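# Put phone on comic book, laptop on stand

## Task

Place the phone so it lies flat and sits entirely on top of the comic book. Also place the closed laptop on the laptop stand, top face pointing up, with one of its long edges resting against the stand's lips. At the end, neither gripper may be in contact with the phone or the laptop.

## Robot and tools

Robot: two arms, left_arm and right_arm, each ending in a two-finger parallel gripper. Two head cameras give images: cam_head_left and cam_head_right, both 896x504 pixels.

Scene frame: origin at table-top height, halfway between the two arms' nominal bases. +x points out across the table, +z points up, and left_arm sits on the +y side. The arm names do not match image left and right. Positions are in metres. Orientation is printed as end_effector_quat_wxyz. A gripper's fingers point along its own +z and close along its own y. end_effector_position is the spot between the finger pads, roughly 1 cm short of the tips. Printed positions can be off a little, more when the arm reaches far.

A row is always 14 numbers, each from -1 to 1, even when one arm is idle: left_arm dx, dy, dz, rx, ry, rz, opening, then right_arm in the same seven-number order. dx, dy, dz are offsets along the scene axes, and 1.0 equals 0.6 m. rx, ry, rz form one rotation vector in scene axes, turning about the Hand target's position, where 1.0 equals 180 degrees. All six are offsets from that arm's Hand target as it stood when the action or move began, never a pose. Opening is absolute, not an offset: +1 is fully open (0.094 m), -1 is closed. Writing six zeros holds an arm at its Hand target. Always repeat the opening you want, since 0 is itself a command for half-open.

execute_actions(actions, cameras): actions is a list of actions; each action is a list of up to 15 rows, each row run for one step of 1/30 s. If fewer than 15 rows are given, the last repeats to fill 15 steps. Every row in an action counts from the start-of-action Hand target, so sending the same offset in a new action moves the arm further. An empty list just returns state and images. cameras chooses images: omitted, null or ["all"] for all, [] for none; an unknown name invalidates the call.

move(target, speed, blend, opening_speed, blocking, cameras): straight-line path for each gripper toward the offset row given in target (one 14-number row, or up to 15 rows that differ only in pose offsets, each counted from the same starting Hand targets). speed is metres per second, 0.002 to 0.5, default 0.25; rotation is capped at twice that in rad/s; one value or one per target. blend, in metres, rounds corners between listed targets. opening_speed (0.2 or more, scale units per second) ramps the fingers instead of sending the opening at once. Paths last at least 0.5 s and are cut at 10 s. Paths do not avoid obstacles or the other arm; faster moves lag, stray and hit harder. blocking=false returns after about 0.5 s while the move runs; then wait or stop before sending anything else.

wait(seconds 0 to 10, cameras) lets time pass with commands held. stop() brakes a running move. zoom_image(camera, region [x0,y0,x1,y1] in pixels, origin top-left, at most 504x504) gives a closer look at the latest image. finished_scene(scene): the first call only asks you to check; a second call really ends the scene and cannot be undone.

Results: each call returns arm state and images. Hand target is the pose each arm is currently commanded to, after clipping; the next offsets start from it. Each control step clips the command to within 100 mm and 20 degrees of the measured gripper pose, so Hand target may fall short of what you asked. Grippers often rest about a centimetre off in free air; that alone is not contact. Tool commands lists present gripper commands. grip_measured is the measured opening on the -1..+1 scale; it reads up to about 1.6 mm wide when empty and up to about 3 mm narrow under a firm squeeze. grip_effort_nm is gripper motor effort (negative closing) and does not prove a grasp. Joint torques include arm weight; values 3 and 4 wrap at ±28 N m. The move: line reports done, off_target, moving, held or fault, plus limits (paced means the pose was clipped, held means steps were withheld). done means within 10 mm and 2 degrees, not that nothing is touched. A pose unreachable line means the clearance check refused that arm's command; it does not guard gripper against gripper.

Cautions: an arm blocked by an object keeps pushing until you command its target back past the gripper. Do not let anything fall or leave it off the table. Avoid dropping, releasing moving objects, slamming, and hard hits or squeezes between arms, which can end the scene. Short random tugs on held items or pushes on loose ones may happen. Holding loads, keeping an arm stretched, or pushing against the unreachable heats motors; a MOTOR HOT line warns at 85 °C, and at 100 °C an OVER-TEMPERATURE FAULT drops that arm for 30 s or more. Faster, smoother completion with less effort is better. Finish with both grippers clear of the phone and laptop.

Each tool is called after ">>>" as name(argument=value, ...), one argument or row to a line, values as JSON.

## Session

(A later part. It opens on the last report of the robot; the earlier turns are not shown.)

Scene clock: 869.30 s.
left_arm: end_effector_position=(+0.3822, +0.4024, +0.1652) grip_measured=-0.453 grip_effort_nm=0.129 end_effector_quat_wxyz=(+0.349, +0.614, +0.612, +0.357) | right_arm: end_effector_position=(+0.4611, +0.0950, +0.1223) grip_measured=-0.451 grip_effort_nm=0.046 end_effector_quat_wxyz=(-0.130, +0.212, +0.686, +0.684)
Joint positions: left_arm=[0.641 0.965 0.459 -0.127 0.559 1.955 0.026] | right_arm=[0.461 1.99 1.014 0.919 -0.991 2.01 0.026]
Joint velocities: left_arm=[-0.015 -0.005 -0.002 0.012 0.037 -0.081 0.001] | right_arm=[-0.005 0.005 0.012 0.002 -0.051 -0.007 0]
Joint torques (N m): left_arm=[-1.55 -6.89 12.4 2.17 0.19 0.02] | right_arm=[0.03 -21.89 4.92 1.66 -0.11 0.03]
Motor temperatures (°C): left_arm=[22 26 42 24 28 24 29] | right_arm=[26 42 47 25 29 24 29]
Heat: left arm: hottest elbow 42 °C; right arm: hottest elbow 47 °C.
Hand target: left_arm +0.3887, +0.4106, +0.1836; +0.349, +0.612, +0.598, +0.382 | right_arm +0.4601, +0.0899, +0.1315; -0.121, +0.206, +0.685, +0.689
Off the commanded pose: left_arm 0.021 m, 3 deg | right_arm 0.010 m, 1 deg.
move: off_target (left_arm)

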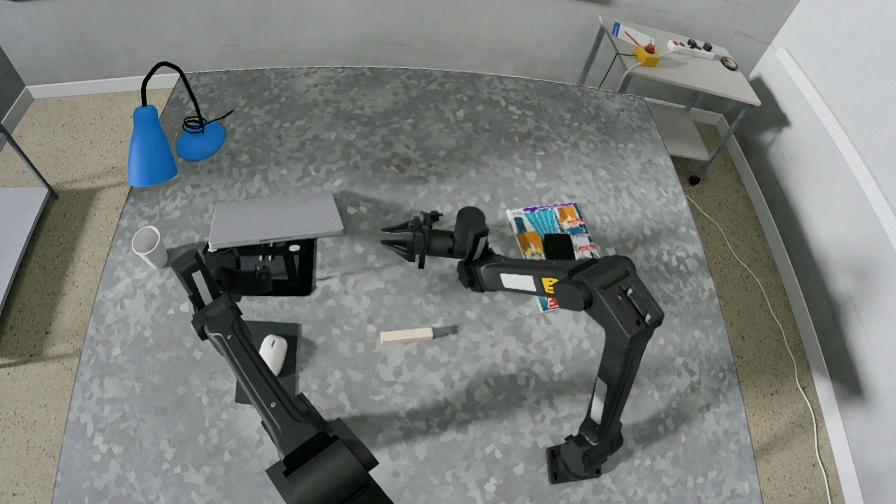

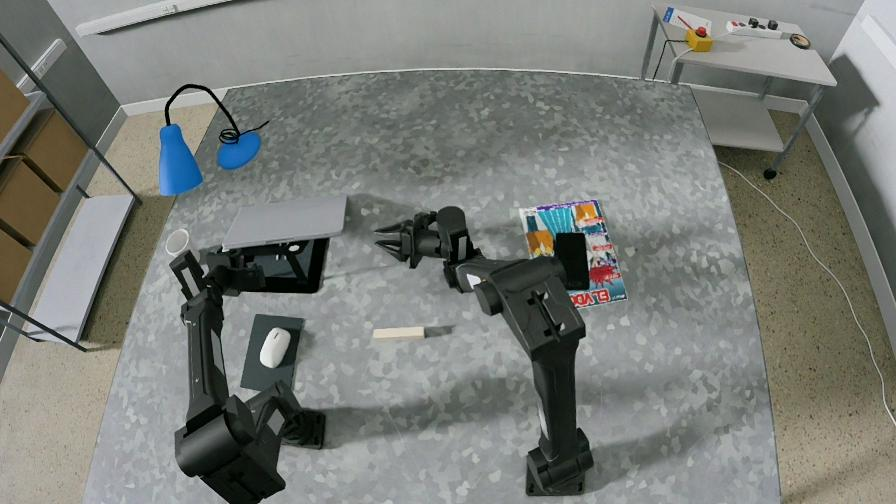

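>>> execute_actions(
  actions=[],
)

>>> zoom_image(
  camera="cam_head_left",
  region=[170, 150, 450, 310],
)

>>> zoom_image(
  camera="cam_head_right",
  region=[170, 150, 450, 310],
)

Scene clock: 909.70 s.
left_arm: end_effector_position=(+0.3822, +0.4024, +0.1652) grip_measured=-0.452 grip_effort_nm=0.129 end_effector_quat_wxyz=(+0.349, +0.614, +0.612, +0.357) | right_arm: end_effector_position=(+0.4611, +0.0950, +0.1223) grip_measured=-0.451 grip_effort_nm=0.051 end_effector_quat_wxyz=(-0.130, +0.212, +0.686, +0.684)
Joint positions: left_arm=[0.641 0.965 0.459 -0.127 0.559 1.955 0.026] | right_arm=[0.461 1.99 1.014 0.919 -0.991 2.01 0.026]
Joint velocities: left_arm=[-0.005 -0.015 0.002 -0.007 -0.037 0.007 0.001] | right_arm=[-0.005 -0.015 0.007 0.007 -0.007 -0.022 0]
Joint torques (N m): left_arm=[-0.85 -6.59 12.59 2.35 0.16 0.02] | right_arm=[0.03 -21.89 4.92 1.66 -0.1 0.03]
Motor temperatures (°C): left_arm=[22 25 41 24 27 24 28] | right_arm=[26 41 42 25 27 24 28]
Heat: left arm: hottest elbow 41 °C; right arm: hottest elbow 42 °C.
Hand target: left_arm +0.3887, +0.4106, +0.1836; +0.348, +0.612, +0.598, +0.382 | right_arm +0.4601, +0.0899, +0.1315; -0.121, +0.206, +0.685, +0.689
Tool commands: left_gripper/opening=-0.45 right_gripper/opening=-0.45
Off the commanded pose: left_arm 0.021 m, 3 deg | right_arm 0.010 m, 1 deg.

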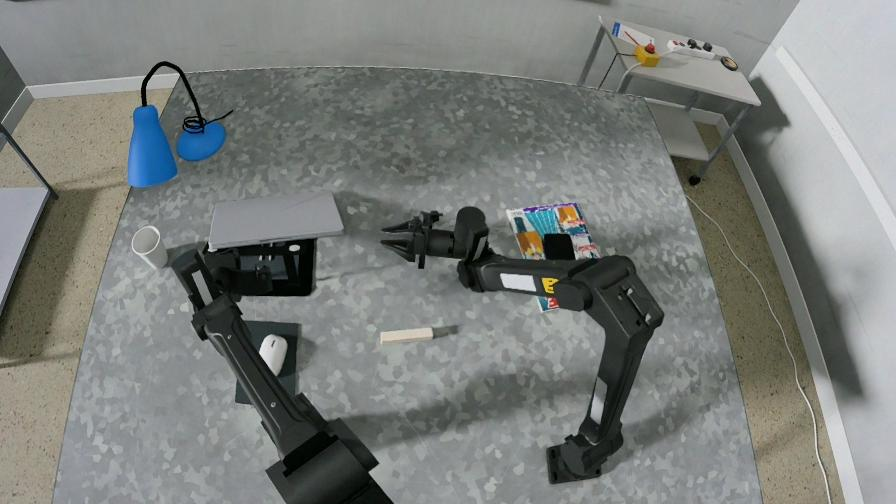

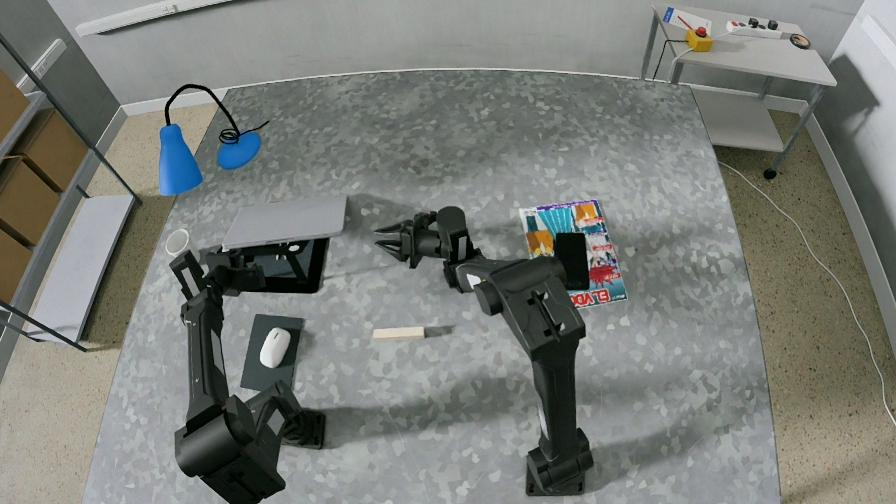

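Scaled by 1.800.

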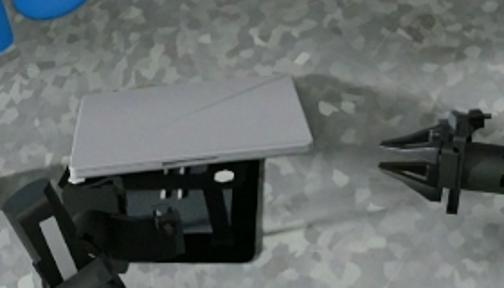

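Scaled by 1.800.

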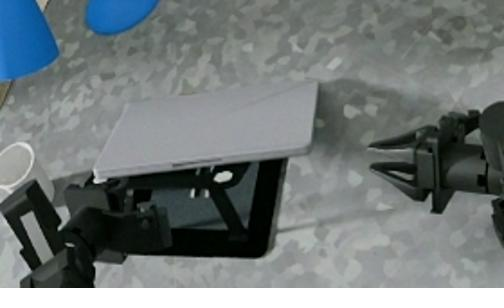

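>>> zoom_image(
  camera="cam_head_left",
  region=[200, 180, 350, 260],
)

>>> zoom_image(
  camera="cam_head_right",
  region=[210, 180, 360, 260],
)

Scaled by 3.360.

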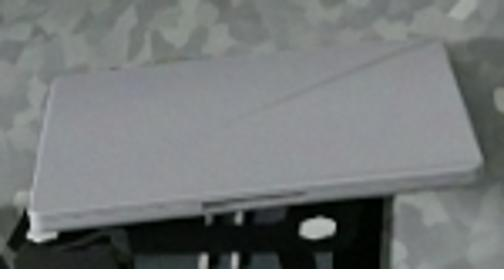

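Scaled by 3.360.

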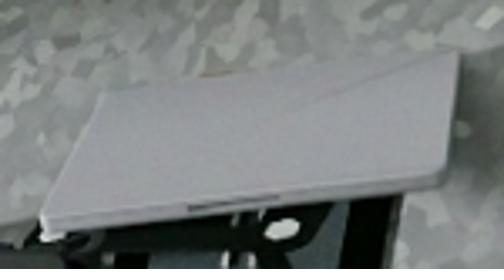

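>>> move(
  target=[-0.115,0,0.052,0,0,0,-0.45,0.067,0.02,-0.0425,0,0,0.045,-0.1],
  speed=0.1,
)

>>> zoom_image(
  camera="cam_head_left",
  region=[200, 170, 440, 300],
)

>>> zoom_image(
  camera="cam_head_right",
  region=[200, 170, 440, 300],
)

Scene clock: 932.10 s.
left_arm: end_effector_position=(+0.3223, +0.4066, +0.2050) grip_measured=-0.452 grip_effort_nm=0.125 end_effector_quat_wxyz=(+0.352, +0.606, +0.607, +0.375) | right_arm: end_effector_position=(+0.4824, +0.1000, +0.1081) grip_measured=-0.101 grip_effort_nm=0.066 end_effector_quat_wxyz=(-0.177, +0.159, +0.697, +0.676)
Joint positions: left_arm=[0.83 0.728 0.459 -0.398 0.707 2.073 0.026] | right_arm=[0.43 2.093 1.154 0.881 -1.166 1.998 0.042]
Joint velocities: left_arm=[0.015 -0.015 0.002 -0.002 0.081 0.051 0] | right_arm=[-0.005 -0.015 0.012 -0.002 0.007 0.095 0.001]
Joint torques (N m): left_arm=[0.5 -4.07 12.9 1.18 0.42 0.05] | right_arm=[-0.21 -19.49 9.29 0.9 -0.11 0.06]
Motor temperatures (°C): left_arm=[22 25 41 24 27 24 28] | right_arm=[26 41 41 25 27 24 28]
Heat: left arm: hottest elbow 41 °C; right arm: hottest shoulder 41 °C.
Hand target: left_arm +0.3201, +0.4117, +0.2145; +0.348, +0.613, +0.598, +0.381 | right_arm +0.4999, +0.1009, +0.1049; -0.170, +0.157, +0.697, +0.679
Off the commanded pose: left_arm 0.011 m, 2 deg | right_arm 0.018 m, 1 deg.
joint sent to its limit (left arm) — joint 6 (wrist roll), upper limit. The joint targets still meet the commanded pose.
move: off_target (left_arm, right_arm)

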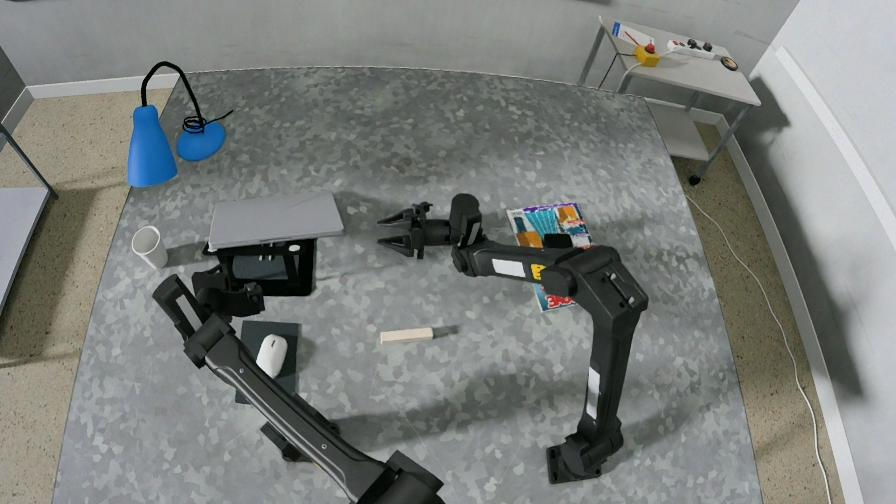

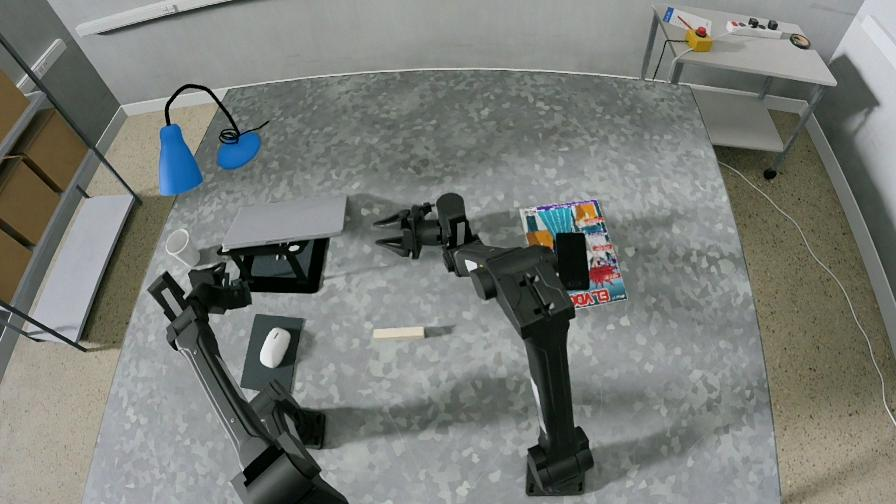

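Scaled by 2.100.

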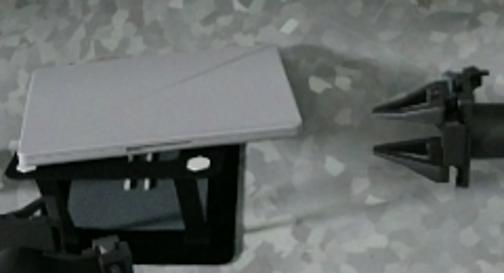

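Scaled by 2.100.

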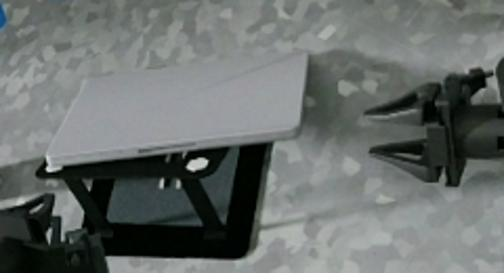

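>>> move(
  target=[0,0,0,0,0,0,-0.45,0.042,0.023,-0.018,0,0,0.02,-0.1],
  speed=0.1,
)

>>> zoom_image(
  camera="cam_head_left",
  region=[290, 170, 450, 270],
)

>>> zoom_image(
  camera="cam_head_right",
  region=[290, 170, 450, 270],
)

Scene clock: 944.10 s.
left_arm: end_effector_position=(+0.3222, +0.4067, +0.2050) grip_measured=-0.452 grip_effort_nm=0.125 end_effector_quat_wxyz=(+0.352, +0.606, +0.607, +0.375) | right_arm: end_effector_position=(+0.5070, +0.1143, +0.0979) grip_measured=-0.101 grip_effort_nm=0.066 end_effector_quat_wxyz=(-0.199, +0.137, +0.701, +0.671)
Joint positions: left_arm=[0.83 0.728 0.459 -0.399 0.707 2.074 0.026] | right_arm=[0.428 2.177 1.287 0.825 -1.232 1.99 0.042]
Joint velocities: left_arm=[-0.015 0.005 -0.022 -0.012 -0.022 -0.022 0] | right_arm=[-0.005 0.005 0.002 -0.002 0.007 -0.037 0]
Joint torques (N m): left_arm=[-0.15 -4.66 12.63 0.98 0.4 0.01] | right_arm=[-0.32 -20.66 9.78 0.94 -0.12 0.03]
Motor temperatures (°C): left_arm=[22 25 41 24 27 24 28] | right_arm=[26 40 42 25 27 24 28]
Heat: left arm: hottest elbow 41 °C; right arm: hottest elbow 42 °C.
Hand target: left_arm +0.3200, +0.4117, +0.2145; +0.348, +0.613, +0.598, +0.381 | right_arm +0.5249, +0.1143, +0.0931; -0.191, +0.135, +0.701, +0.673
Off the commanded pose: left_arm 0.011 m, 2 deg | right_arm 0.018 m, 1 deg.
joint sent to its limit (left arm) — joint 6 (wrist roll), upper limit. The joint targets still meet the commanded pose.
move: off_target (left_arm, right_arm)

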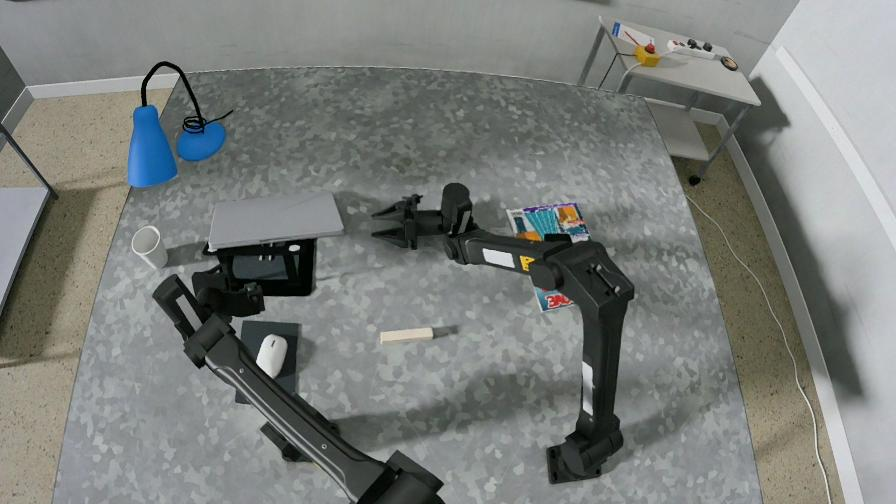

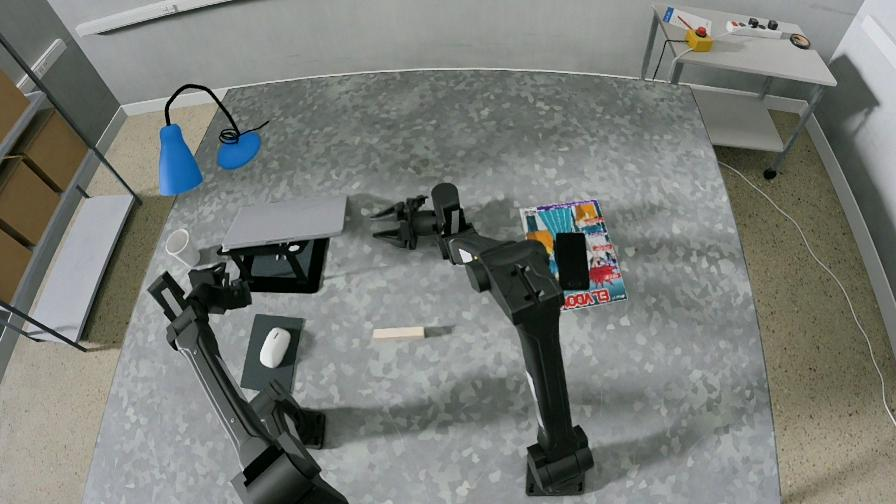

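Scaled by 3.150.

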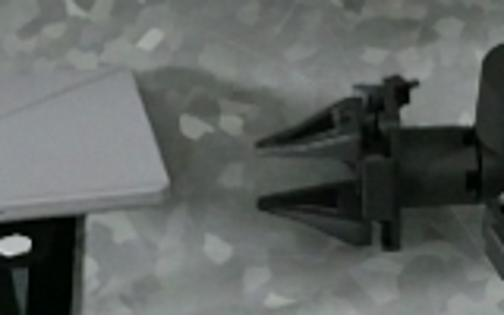

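Scaled by 3.150.

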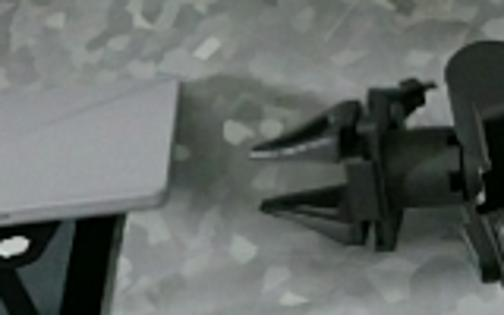

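>>> move(
  target=[0,0,0,0,0,0,-0.45,0.01,0.092,0.012,0,0,0,-0.1],
  speed=0.08,
)

>>> zoom_image(
  camera="cam_head_left",
  region=[290, 170, 450, 270],
)

>>> zoom_image(
  camera="cam_head_right",
  region=[290, 170, 450, 270],
)

Scene clock: 950.43 s.
left_arm: end_effector_position=(+0.3222, +0.4067, +0.2050) grip_measured=-0.452 grip_effort_nm=0.129 end_effector_quat_wxyz=(+0.352, +0.606, +0.607, +0.375) | right_arm: end_effector_position=(+0.5209, +0.1588, +0.1058) grip_measured=-0.101 grip_effort_nm=0.061 end_effector_quat_wxyz=(-0.191, +0.137, +0.701, +0.673)
Joint positions: left_arm=[0.83 0.728 0.459 -0.399 0.707 2.074 0.026] | right_arm=[0.483 2.214 1.394 0.764 -1.164 1.99 0.042]
Joint velocities: left_arm=[0.015 -0.015 -0.007 0.002 -0.066 0.022 0] | right_arm=[0.015 -0.015 0.007 0.002 -0.051 0.007 0]
Joint torques (N m): left_arm=[0.03 -4.07 12.63 1.05 0.39 0] | right_arm=[0.97 -21.71 10.41 0.8 0.05 0.11]
Motor temperatures (°C): left_arm=[22 25 41 24 27 24 28] | right_arm=[26 40 43 25 27 24 27]
Heat: left arm: hottest elbow 41 °C; right arm: hottest elbow 43 °C.
Hand target: left_arm +0.3200, +0.4117, +0.2145; +0.348, +0.613, +0.598, +0.381 | right_arm +0.5318, +0.1695, +0.0999; -0.191, +0.135, +0.701, +0.673
Off the commanded pose: left_arm 0.011 m, 2 deg | right_arm 0.016 m, 0 deg.
joint sent to its limit (left arm) — joint 6 (wrist roll), upper limit. The joint targets still meet the commanded pose.
move: off_target (left_arm, right_arm)

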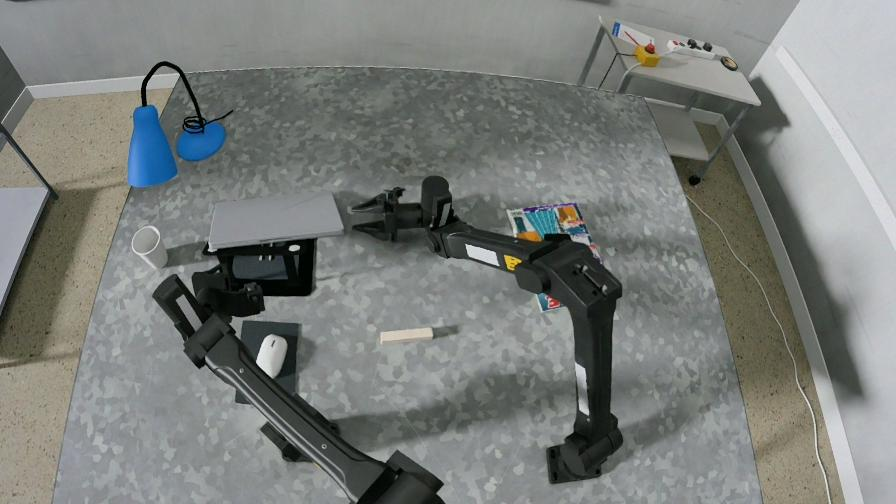

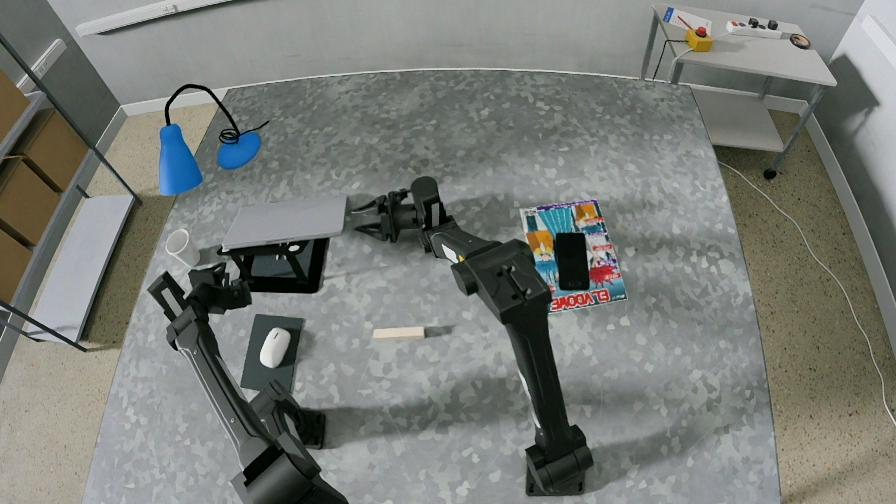

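Scaled by 3.150.

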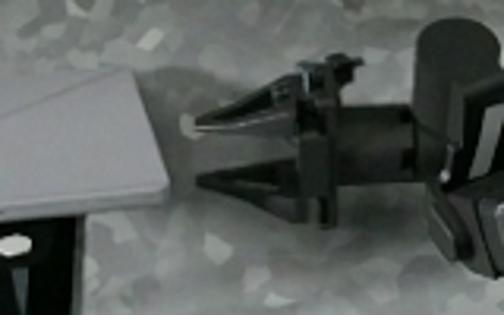

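Scaled by 3.150.

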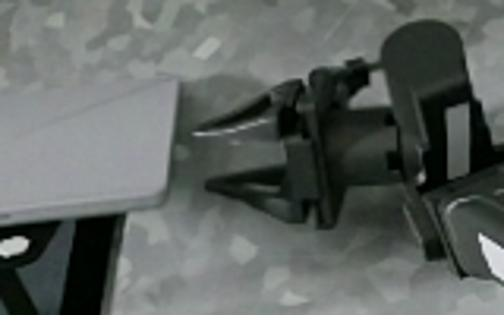

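>>> move(
  target=[0,0,0,0,0,0,-0.45,-0.013,0.04,-0.004,0,0,0,-0.1],
  speed=0.06,
)

>>> zoom_image(
  camera="cam_head_left",
  region=[290, 170, 450, 270],
)

>>> zoom_image(
  camera="cam_head_right",
  region=[290, 170, 450, 270],
)

Scene clock: 956.73 s.
left_arm: end_effector_position=(+0.3222, +0.4067, +0.2050) grip_measured=-0.452 grip_effort_nm=0.134 end_effector_quat_wxyz=(+0.352, +0.606, +0.607, +0.375) | right_arm: end_effector_position=(+0.5145, +0.1818, +0.1039) grip_measured=-0.101 grip_effort_nm=0.071 end_effector_quat_wxyz=(-0.189, +0.136, +0.702, +0.673)
Joint positions: left_arm=[0.83 0.728 0.459 -0.399 0.707 2.074 0.026] | right_arm=[0.52 2.227 1.415 0.762 -1.127 1.99 0.042]
Joint velocities: left_arm=[-0.005 -0.005 0.002 -0.002 0.022 -0.081 -0.001] | right_arm=[-0.015 -0.015 0.007 -0.022 0.037 0.007 -0.001]
Joint torques (N m): left_arm=[-0.03 -3.78 12.72 1.06 0.46 0.04] | right_arm=[1.03 -21.83 10.74 0.95 0.05 0.15]
Motor temperatures (°C): left_arm=[22 25 40 24 27 24 28] | right_arm=[26 40 44 25 26 24 27]
Heat: left arm: hottest elbow 40 °C; right arm: hottest elbow 44 °C.
Hand target: left_arm +0.3200, +0.4117, +0.2145; +0.348, +0.613, +0.598, +0.381 | right_arm +0.5243, +0.1934, +0.0976; -0.191, +0.135, +0.701, +0.674
Off the commanded pose: left_arm 0.011 m, 2 deg | right_arm 0.016 m, 0 deg.
joint sent to its limit (left arm) — joint 6 (wrist roll), upper limit. The joint targets still meet the commanded pose.
move: off_target (left_arm, right_arm)

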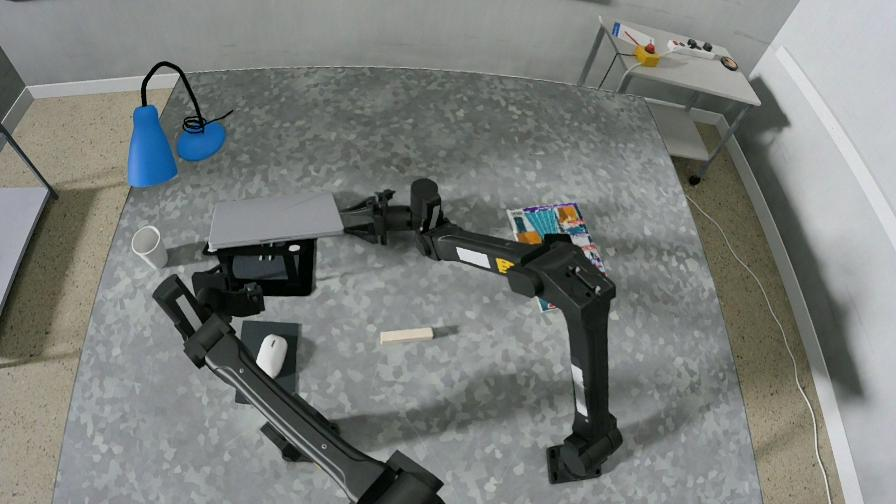

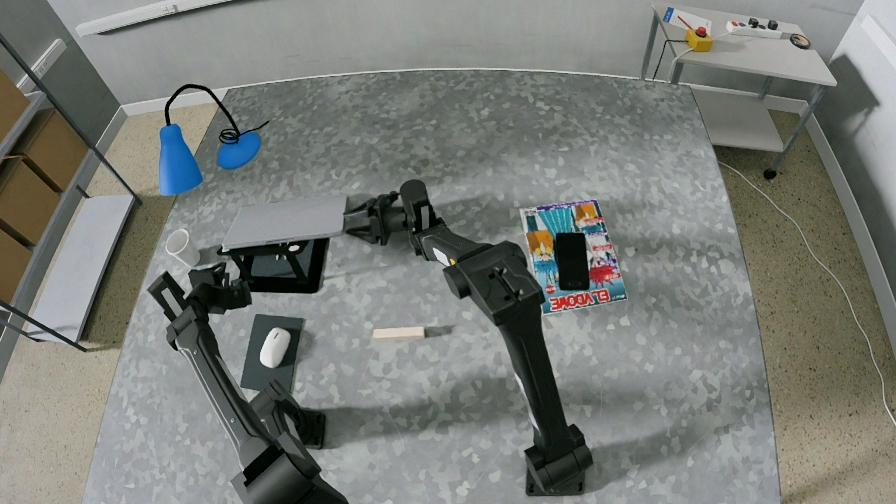

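Scaled by 3.150.

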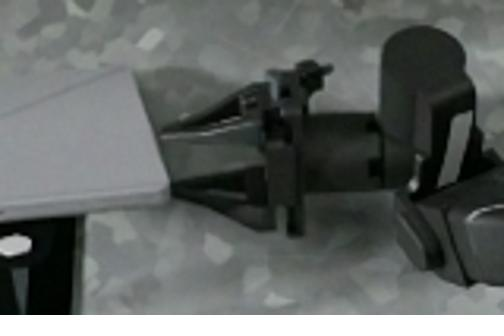

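Scaled by 3.150.

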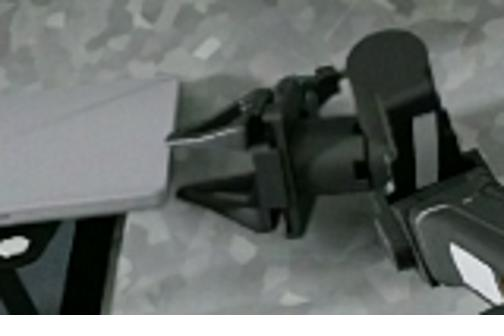

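>>> move(
  target=[0,0,0,0,0,0,-0.45,0.002,0.045,0.002,0,0,0,-0.1],
  speed=0.06,
)

>>> zoom_image(
  camera="cam_head_left",
  region=[200, 170, 440, 270],
)

>>> zoom_image(
  camera="cam_head_right",
  region=[200, 170, 440, 270],
)

Scene clock: 960.40 s.
left_arm: end_effector_position=(+0.3222, +0.4067, +0.2050) grip_measured=-0.452 grip_effort_nm=0.134 end_effector_quat_wxyz=(+0.352, +0.606, +0.607, +0.375) | right_arm: end_effector_position=(+0.5170, +0.2078, +0.1049) grip_measured=-0.101 grip_effort_nm=0.066 end_effector_quat_wxyz=(-0.188, +0.137, +0.702, +0.673)
Joint positions: left_arm=[0.83 0.728 0.459 -0.399 0.707 2.074 0.026] | right_arm=[0.552 2.254 1.473 0.733 -1.093 1.992 0.042]
Joint velocities: left_arm=[0.005 -0.005 0.012 -0.017 -0.022 0.007 0] | right_arm=[-0.015 0.005 0.002 -0.012 -0.037 0.022 0.003]
Joint torques (N m): left_arm=[-0.91 -4.25 12.7 1.05 0.35 0.01] | right_arm=[1.08 -21.71 10.86 0.92 0.04 0.15]
Motor temperatures (°C): left_arm=[22 25 40 24 27 24 28] | right_arm=[26 40 44 25 26 24 27]
Heat: left arm: hottest elbow 40 °C; right arm: hottest elbow 44 °C.
Hand target: left_arm +0.3200, +0.4117, +0.2145; +0.348, +0.613, +0.598, +0.381 | right_arm +0.5261, +0.2204, +0.0987; -0.191, +0.135, +0.701, +0.674
Off the commanded pose: left_arm 0.011 m, 2 deg | right_arm 0.016 m, 0 deg.
joint sent to its limit (left arm) — joint 6 (wrist roll), upper limit. The joint targets still meet the commanded pose.
move: off_target (left_arm, right_arm)

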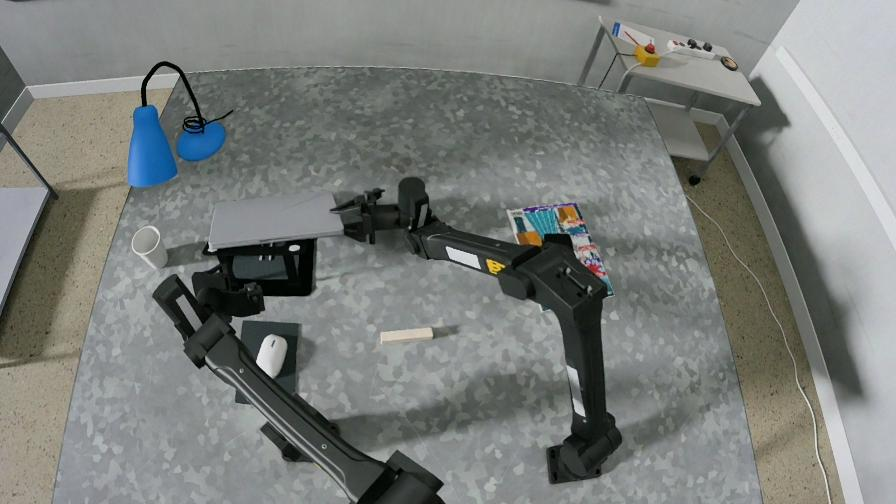

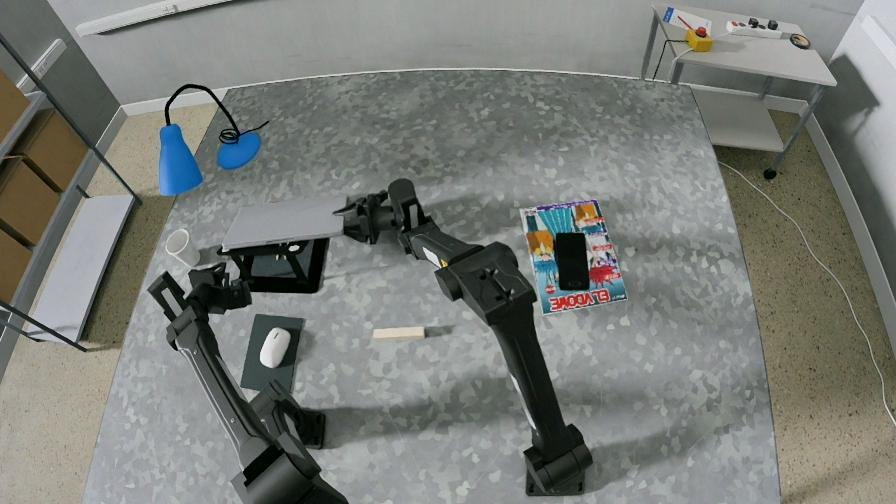

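Scaled by 2.100.

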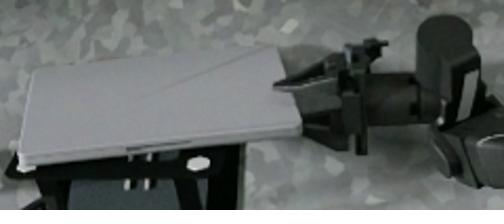

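Scaled by 2.100.

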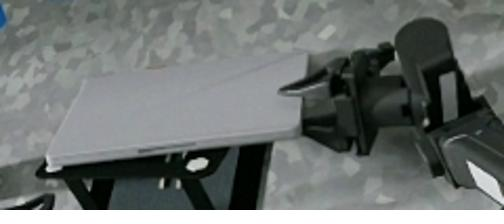

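>>> move(
  target=[0,0,0,0,0,0,-0.45,0.002,0.025,0.002,0,0,0,-0.1],
  speed=0.06,
  cameras=[],
)

>>> move(
  target=[0,0,0,0,0,0,-0.45,0,0,0,0,0,0,-0.6],
  opening_speed=0.4,
  cameras=[],
)

>>> move(
  target=[0,0,0,0,0,0,-0.45,0,0,0,0,0,0,-0.85],
  opening_speed=0.2,
)

>>> zoom_image(
  camera="cam_head_left",
  region=[200, 170, 440, 270],
)

>>> zoom_image(
  camera="cam_head_right",
  region=[200, 170, 440, 270],
)

Scene clock: 967.33 s.
left_arm: end_effector_position=(+0.3222, +0.4067, +0.2050) grip_measured=-0.452 grip_effort_nm=0.129 end_effector_quat_wxyz=(+0.352, +0.606, +0.607, +0.375) | right_arm: end_effector_position=(+0.5198, +0.2213, +0.1061) grip_measured=-0.101 grip_effort_nm=0.071 end_effector_quat_wxyz=(-0.188, +0.137, +0.702, +0.673)
Joint positions: left_arm=[0.83 0.728 0.459 -0.399 0.707 2.074 0.026] | right_arm=[0.567 2.269 1.508 0.713 -1.076 1.994 0.042]
Joint velocities: left_arm=[-0.005 -0.024 0.002 -0.007 -0.051 0.037 0] | right_arm=[0.005 -0.024 0.012 -0.002 -0.022 -0.051 0]
Joint torques (N m): left_arm=[-0.62 -4.72 12.75 1.05 0.4 0] | right_arm=[1.38 -22.95 11.11 1.06 0.07 0.15]
Motor temperatures (°C): left_arm=[22 25 40 24 27 24 28] | right_arm=[26 40 45 25 26 24 27]
Heat: left arm: hottest elbow 40 °C; right arm: hottest elbow 45 °C.
Hand target: left_arm +0.3200, +0.4117, +0.2145; +0.348, +0.613, +0.598, +0.381 | right_arm +0.5272, +0.2355, +0.0996; -0.191, +0.135, +0.701, +0.673
Off the commanded pose: left_arm 0.011 m, 2 deg | right_arm 0.017 m, 0 deg.
joint sent to its limit (left arm) — joint 6 (wrist roll), upper limit. The joint targets still meet the commanded pose.
move: off_target (left_arm, right_arm)
No camera images: "cameras" was empty.

Scene clock: 968.90 s.
left_arm: end_effector_position=(+0.3222, +0.4067, +0.2050) grip_measured=-0.452 grip_effort_nm=0.134 end_effector_quat_wxyz=(+0.352, +0.606, +0.607, +0.375) | right_arm: end_effector_position=(+0.5194, +0.2214, +0.0989) grip_measured=-0.597 grip_effort_nm=-0.090 end_effector_quat_wxyz=(-0.191, +0.142, +0.703, +0.670)
Joint positions: left_arm=[0.83 0.728 0.459 -0.399 0.707 2.074 0.026] | right_arm=[0.568 2.278 1.509 0.709 -1.076 1.995 0.019]
Joint velocities: left_arm=[-0.005 -0.005 -0.002 -0.002 0.051 -0.051 0] | right_arm=[0.005 -0.005 0.012 0.012 -0.051 -0.037 -0.001]
Joint torques (N m): left_arm=[-0.44 -3.84 12.68 1.22 0.36 0.03] | right_arm=[1.2 -23.36 11.08 1.06 0.06 0.15]
Motor temperatures (°C): left_arm=[22 25 40 24 27 24 28] | right_arm=[26 40 45 25 26 24 27]
Heat: left arm: hottest elbow 40 °C; right arm: hottest elbow 45 °C.
Hand target: left_arm +0.3200, +0.4117, +0.2145; +0.348, +0.613, +0.598, +0.381 | right_arm +0.5273, +0.2356, +0.0996; -0.191, +0.135, +0.701, +0.674
Off the commanded pose: left_arm 0.011 m, 2 deg | right_arm 0.016 m, 1 deg.
joint sent to its limit (left arm) — joint 6 (wrist roll), upper limit. The joint targets still meet the commanded pose.
move: off_target (left_arm, right_arm)
No camera images: "cameras" was empty.

Scene clock: 970.37 s.
left_arm: end_effector_position=(+0.3222, +0.4067, +0.2050) grip_measured=-0.452 grip_effort_nm=0.129 end_effector_quat_wxyz=(+0.352, +0.606, +0.607, +0.375) | right_arm: end_effector_position=(+0.5194, +0.2214, +0.0989) grip_measured=-0.659 grip_effort_nm=-1.038 end_effector_quat_wxyz=(-0.192, +0.143, +0.703, +0.670)
Joint positions: left_arm=[0.83 0.728 0.459 -0.399 0.707 2.074 0.026] | right_arm=[0.568 2.278 1.509 0.709 -1.076 1.997 0.016]
Joint velocities: left_arm=[-0.015 0.005 -0.007 0.002 -0.022 -0.051 -0.001] | right_arm=[-0.015 -0.005 -0.017 -0.007 -0.066 -0.037 0]
Joint torques (N m): left_arm=[-0.56 -4.13 12.67 1.13 0.44 0] | right_arm=[1.26 -23.36 11.15 1.11 0.05 0.13]
Motor temperatures (°C): left_arm=[22 25 40 24 27 24 28] | right_arm=[26 40 45 25 26 24 27]
Heat: left arm: hottest elbow 40 °C; right arm: hottest elbow 45 °C.
Hand target: left_arm +0.3200, +0.4117, +0.2145; +0.348, +0.613, +0.598, +0.381 | right_arm +0.5273, +0.2356, +0.0996; -0.191, +0.135, +0.701, +0.673
Off the commanded pose: left_arm 0.011 m, 2 deg | right_arm 0.016 m, 1 deg.
joint sent to its limit (left arm) — joint 6 (wrist roll), upper limit. The joint targets still meet the commanded pose.
move: off_target (left_arm, right_arm)

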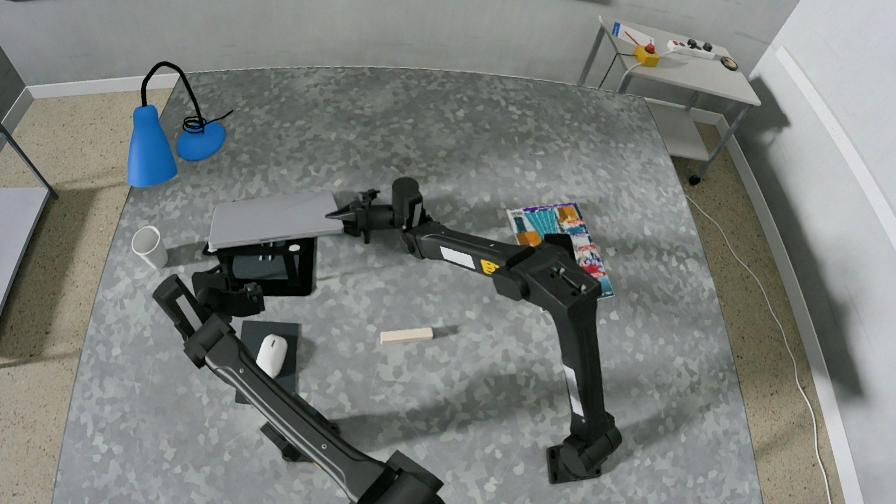

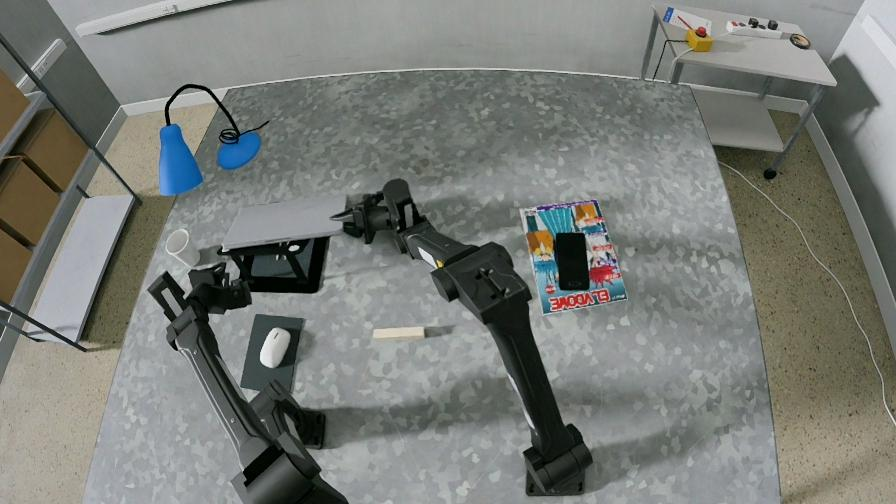

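Scaled by 2.100.

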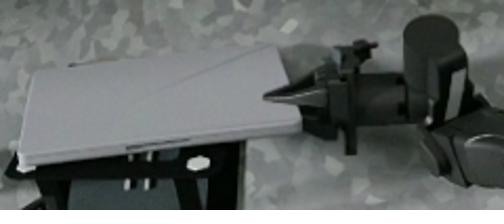

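Scaled by 2.100.

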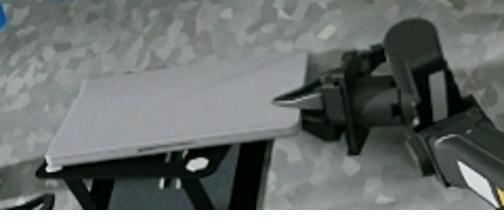

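>>> move(
  target=[0,0,0,0,0,0,-0.45,-0.02,0,0.08,-0.03,0,0,-0.85],
  speed=0.06,
)

>>> zoom_image(
  camera="cam_head_left",
  region=[200, 170, 440, 270],
)

>>> zoom_image(
  camera="cam_head_right",
  region=[200, 170, 440, 270],
)

Scene clock: 975.20 s.
left_arm: end_effector_position=(+0.3222, +0.4067, +0.2050) grip_measured=-0.452 grip_effort_nm=0.129 end_effector_quat_wxyz=(+0.352, +0.606, +0.607, +0.375) | right_arm: end_effector_position=(+0.5173, +0.2236, +0.1107) grip_measured=-0.654 grip_effort_nm=-1.043 end_effector_quat_wxyz=(-0.178, +0.156, +0.736, +0.634)
Joint positions: left_arm=[0.83 0.728 0.459 -0.399 0.707 2.074 0.026] | right_arm=[0.576 2.202 1.51 0.429 -1.04 1.826 0.016]
Joint velocities: left_arm=[0.005 -0.015 0.007 -0.017 0.007 -0.022 -0.001] | right_arm=[-0.015 -0.005 -0.002 -0.002 0.051 -0.022 0]
Joint torques (N m): left_arm=[0.03 -4.37 12.66 0.99 0.38 0.03] | right_arm=[1.49 -28.51 10.26 0.23 -0.6 0.34]
Motor temperatures (°C): left_arm=[22 25 40 24 27 24 28] | right_arm=[26 40 46 25 26 24 28]
Heat: left arm: hottest elbow 40 °C; right arm: hottest elbow 46 °C.
Hand target: left_arm +0.3200, +0.4117, +0.2145; +0.348, +0.613, +0.598, +0.381 | right_arm +0.5167, +0.2363, +0.1484; -0.186, +0.144, +0.731, +0.640
Off the commanded pose: left_arm 0.011 m, 2 deg | right_arm 0.039 m, 2 deg.
joint sent to its limit (left arm) — joint 6 (wrist roll), upper limit. The joint targets still meet the commanded pose.
move: off_target (left_arm, right_arm)

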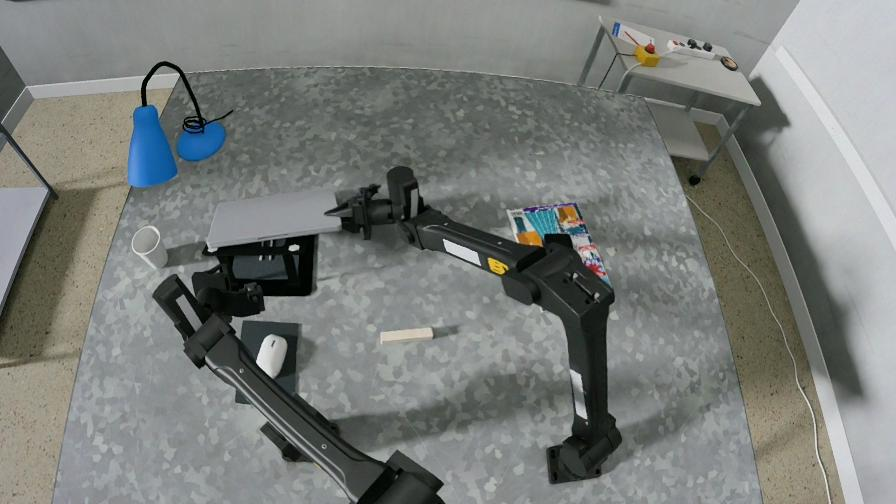

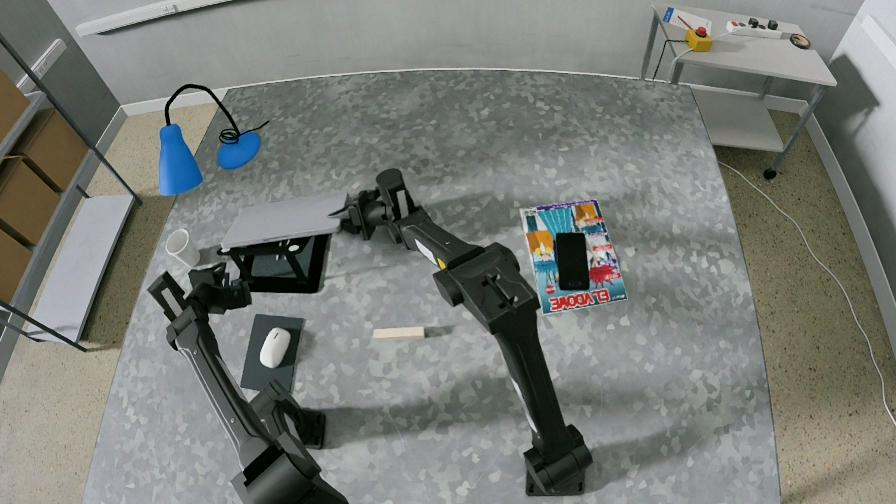

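Scaled by 2.100.

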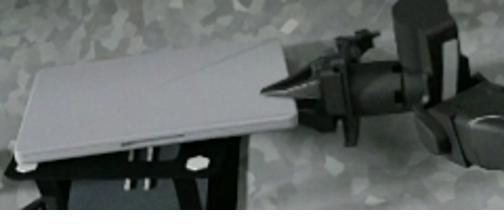

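Scaled by 2.100.

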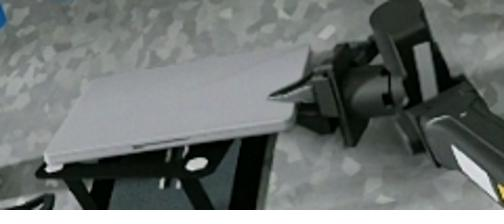

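>>> move(
  target=[0,0,0,0,0,0,-0.45,-0.06,0.005,0.05,-0.01,0,0,-0.85],
  speed=0.06,
)

>>> zoom_image(
  camera="cam_head_left",
  region=[200, 170, 440, 270],
)

>>> zoom_image(
  camera="cam_head_right",
  region=[200, 170, 440, 270],
)

Scene clock: 978.50 s.
left_arm: end_effector_position=(+0.3222, +0.4067, +0.2050) grip_measured=-0.452 grip_effort_nm=0.129 end_effector_quat_wxyz=(+0.352, +0.606, +0.607, +0.375) | right_arm: end_effector_position=(+0.5079, +0.2301, +0.1334) grip_measured=-0.654 grip_effort_nm=-1.038 end_effector_quat_wxyz=(-0.166, +0.172, +0.746, +0.622)
Joint positions: left_arm=[0.83 0.728 0.459 -0.399 0.707 2.074 0.026] | right_arm=[0.598 2.133 1.491 0.329 -0.978 1.796 0.016]
Joint velocities: left_arm=[-0.005 -0.005 -0.007 0.012 0.022 -0.051 0] | right_arm=[0.015 -0.005 0.012 -0.012 -0.022 -0.081 0.001]
Joint torques (N m): left_arm=[-0.38 -4.07 12.7 1.05 0.39 0.01] | right_arm=[2.37 -30.97 6.89 0.8 -1.38 0.29]
Motor temperatures (°C): left_arm=[22 25 40 24 27 24 28] | right_arm=[26 41 45 25 26 24 28]
Heat: left arm: hottest elbow 40 °C; right arm: hottest elbow 45 °C.
Hand target: left_arm +0.3200, +0.4117, +0.2145; +0.348, +0.613, +0.598, +0.381 | right_arm +0.4814, +0.2401, +0.1790; -0.184, +0.147, +0.741, +0.629
Off the commanded pose: left_arm 0.011 m, 2 deg | right_arm 0.053 m, 4 deg.
joint sent to its limit (left arm) — joint 6 (wrist roll), upper limit. The joint targets still meet the commanded pose.
move: off_target (left_arm, right_arm)

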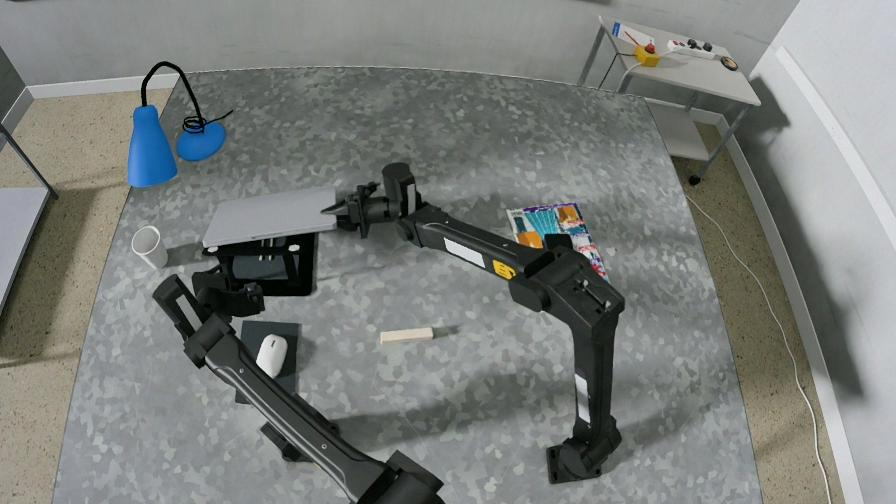

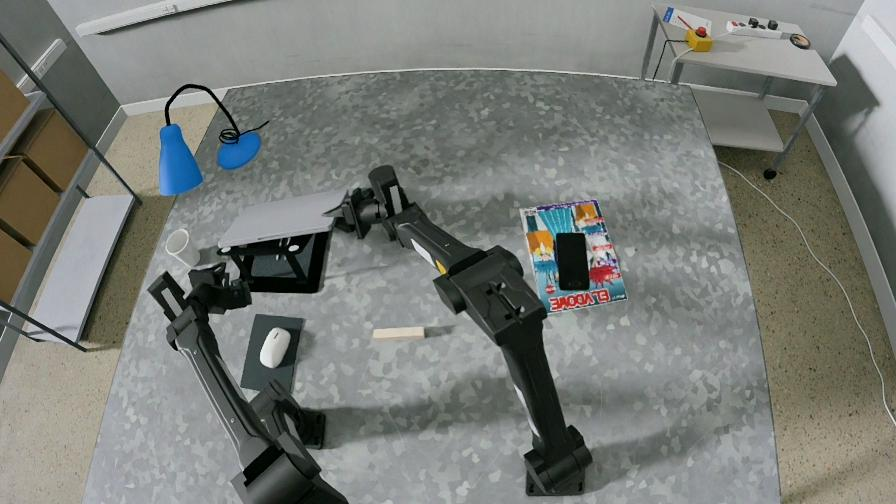

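Scaled by 2.100.

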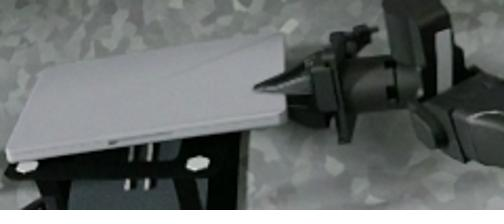

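Scaled by 2.100.

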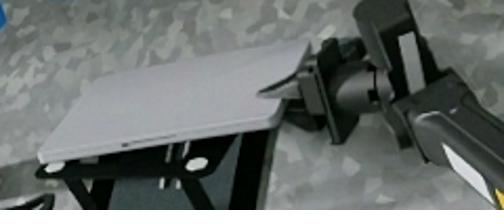

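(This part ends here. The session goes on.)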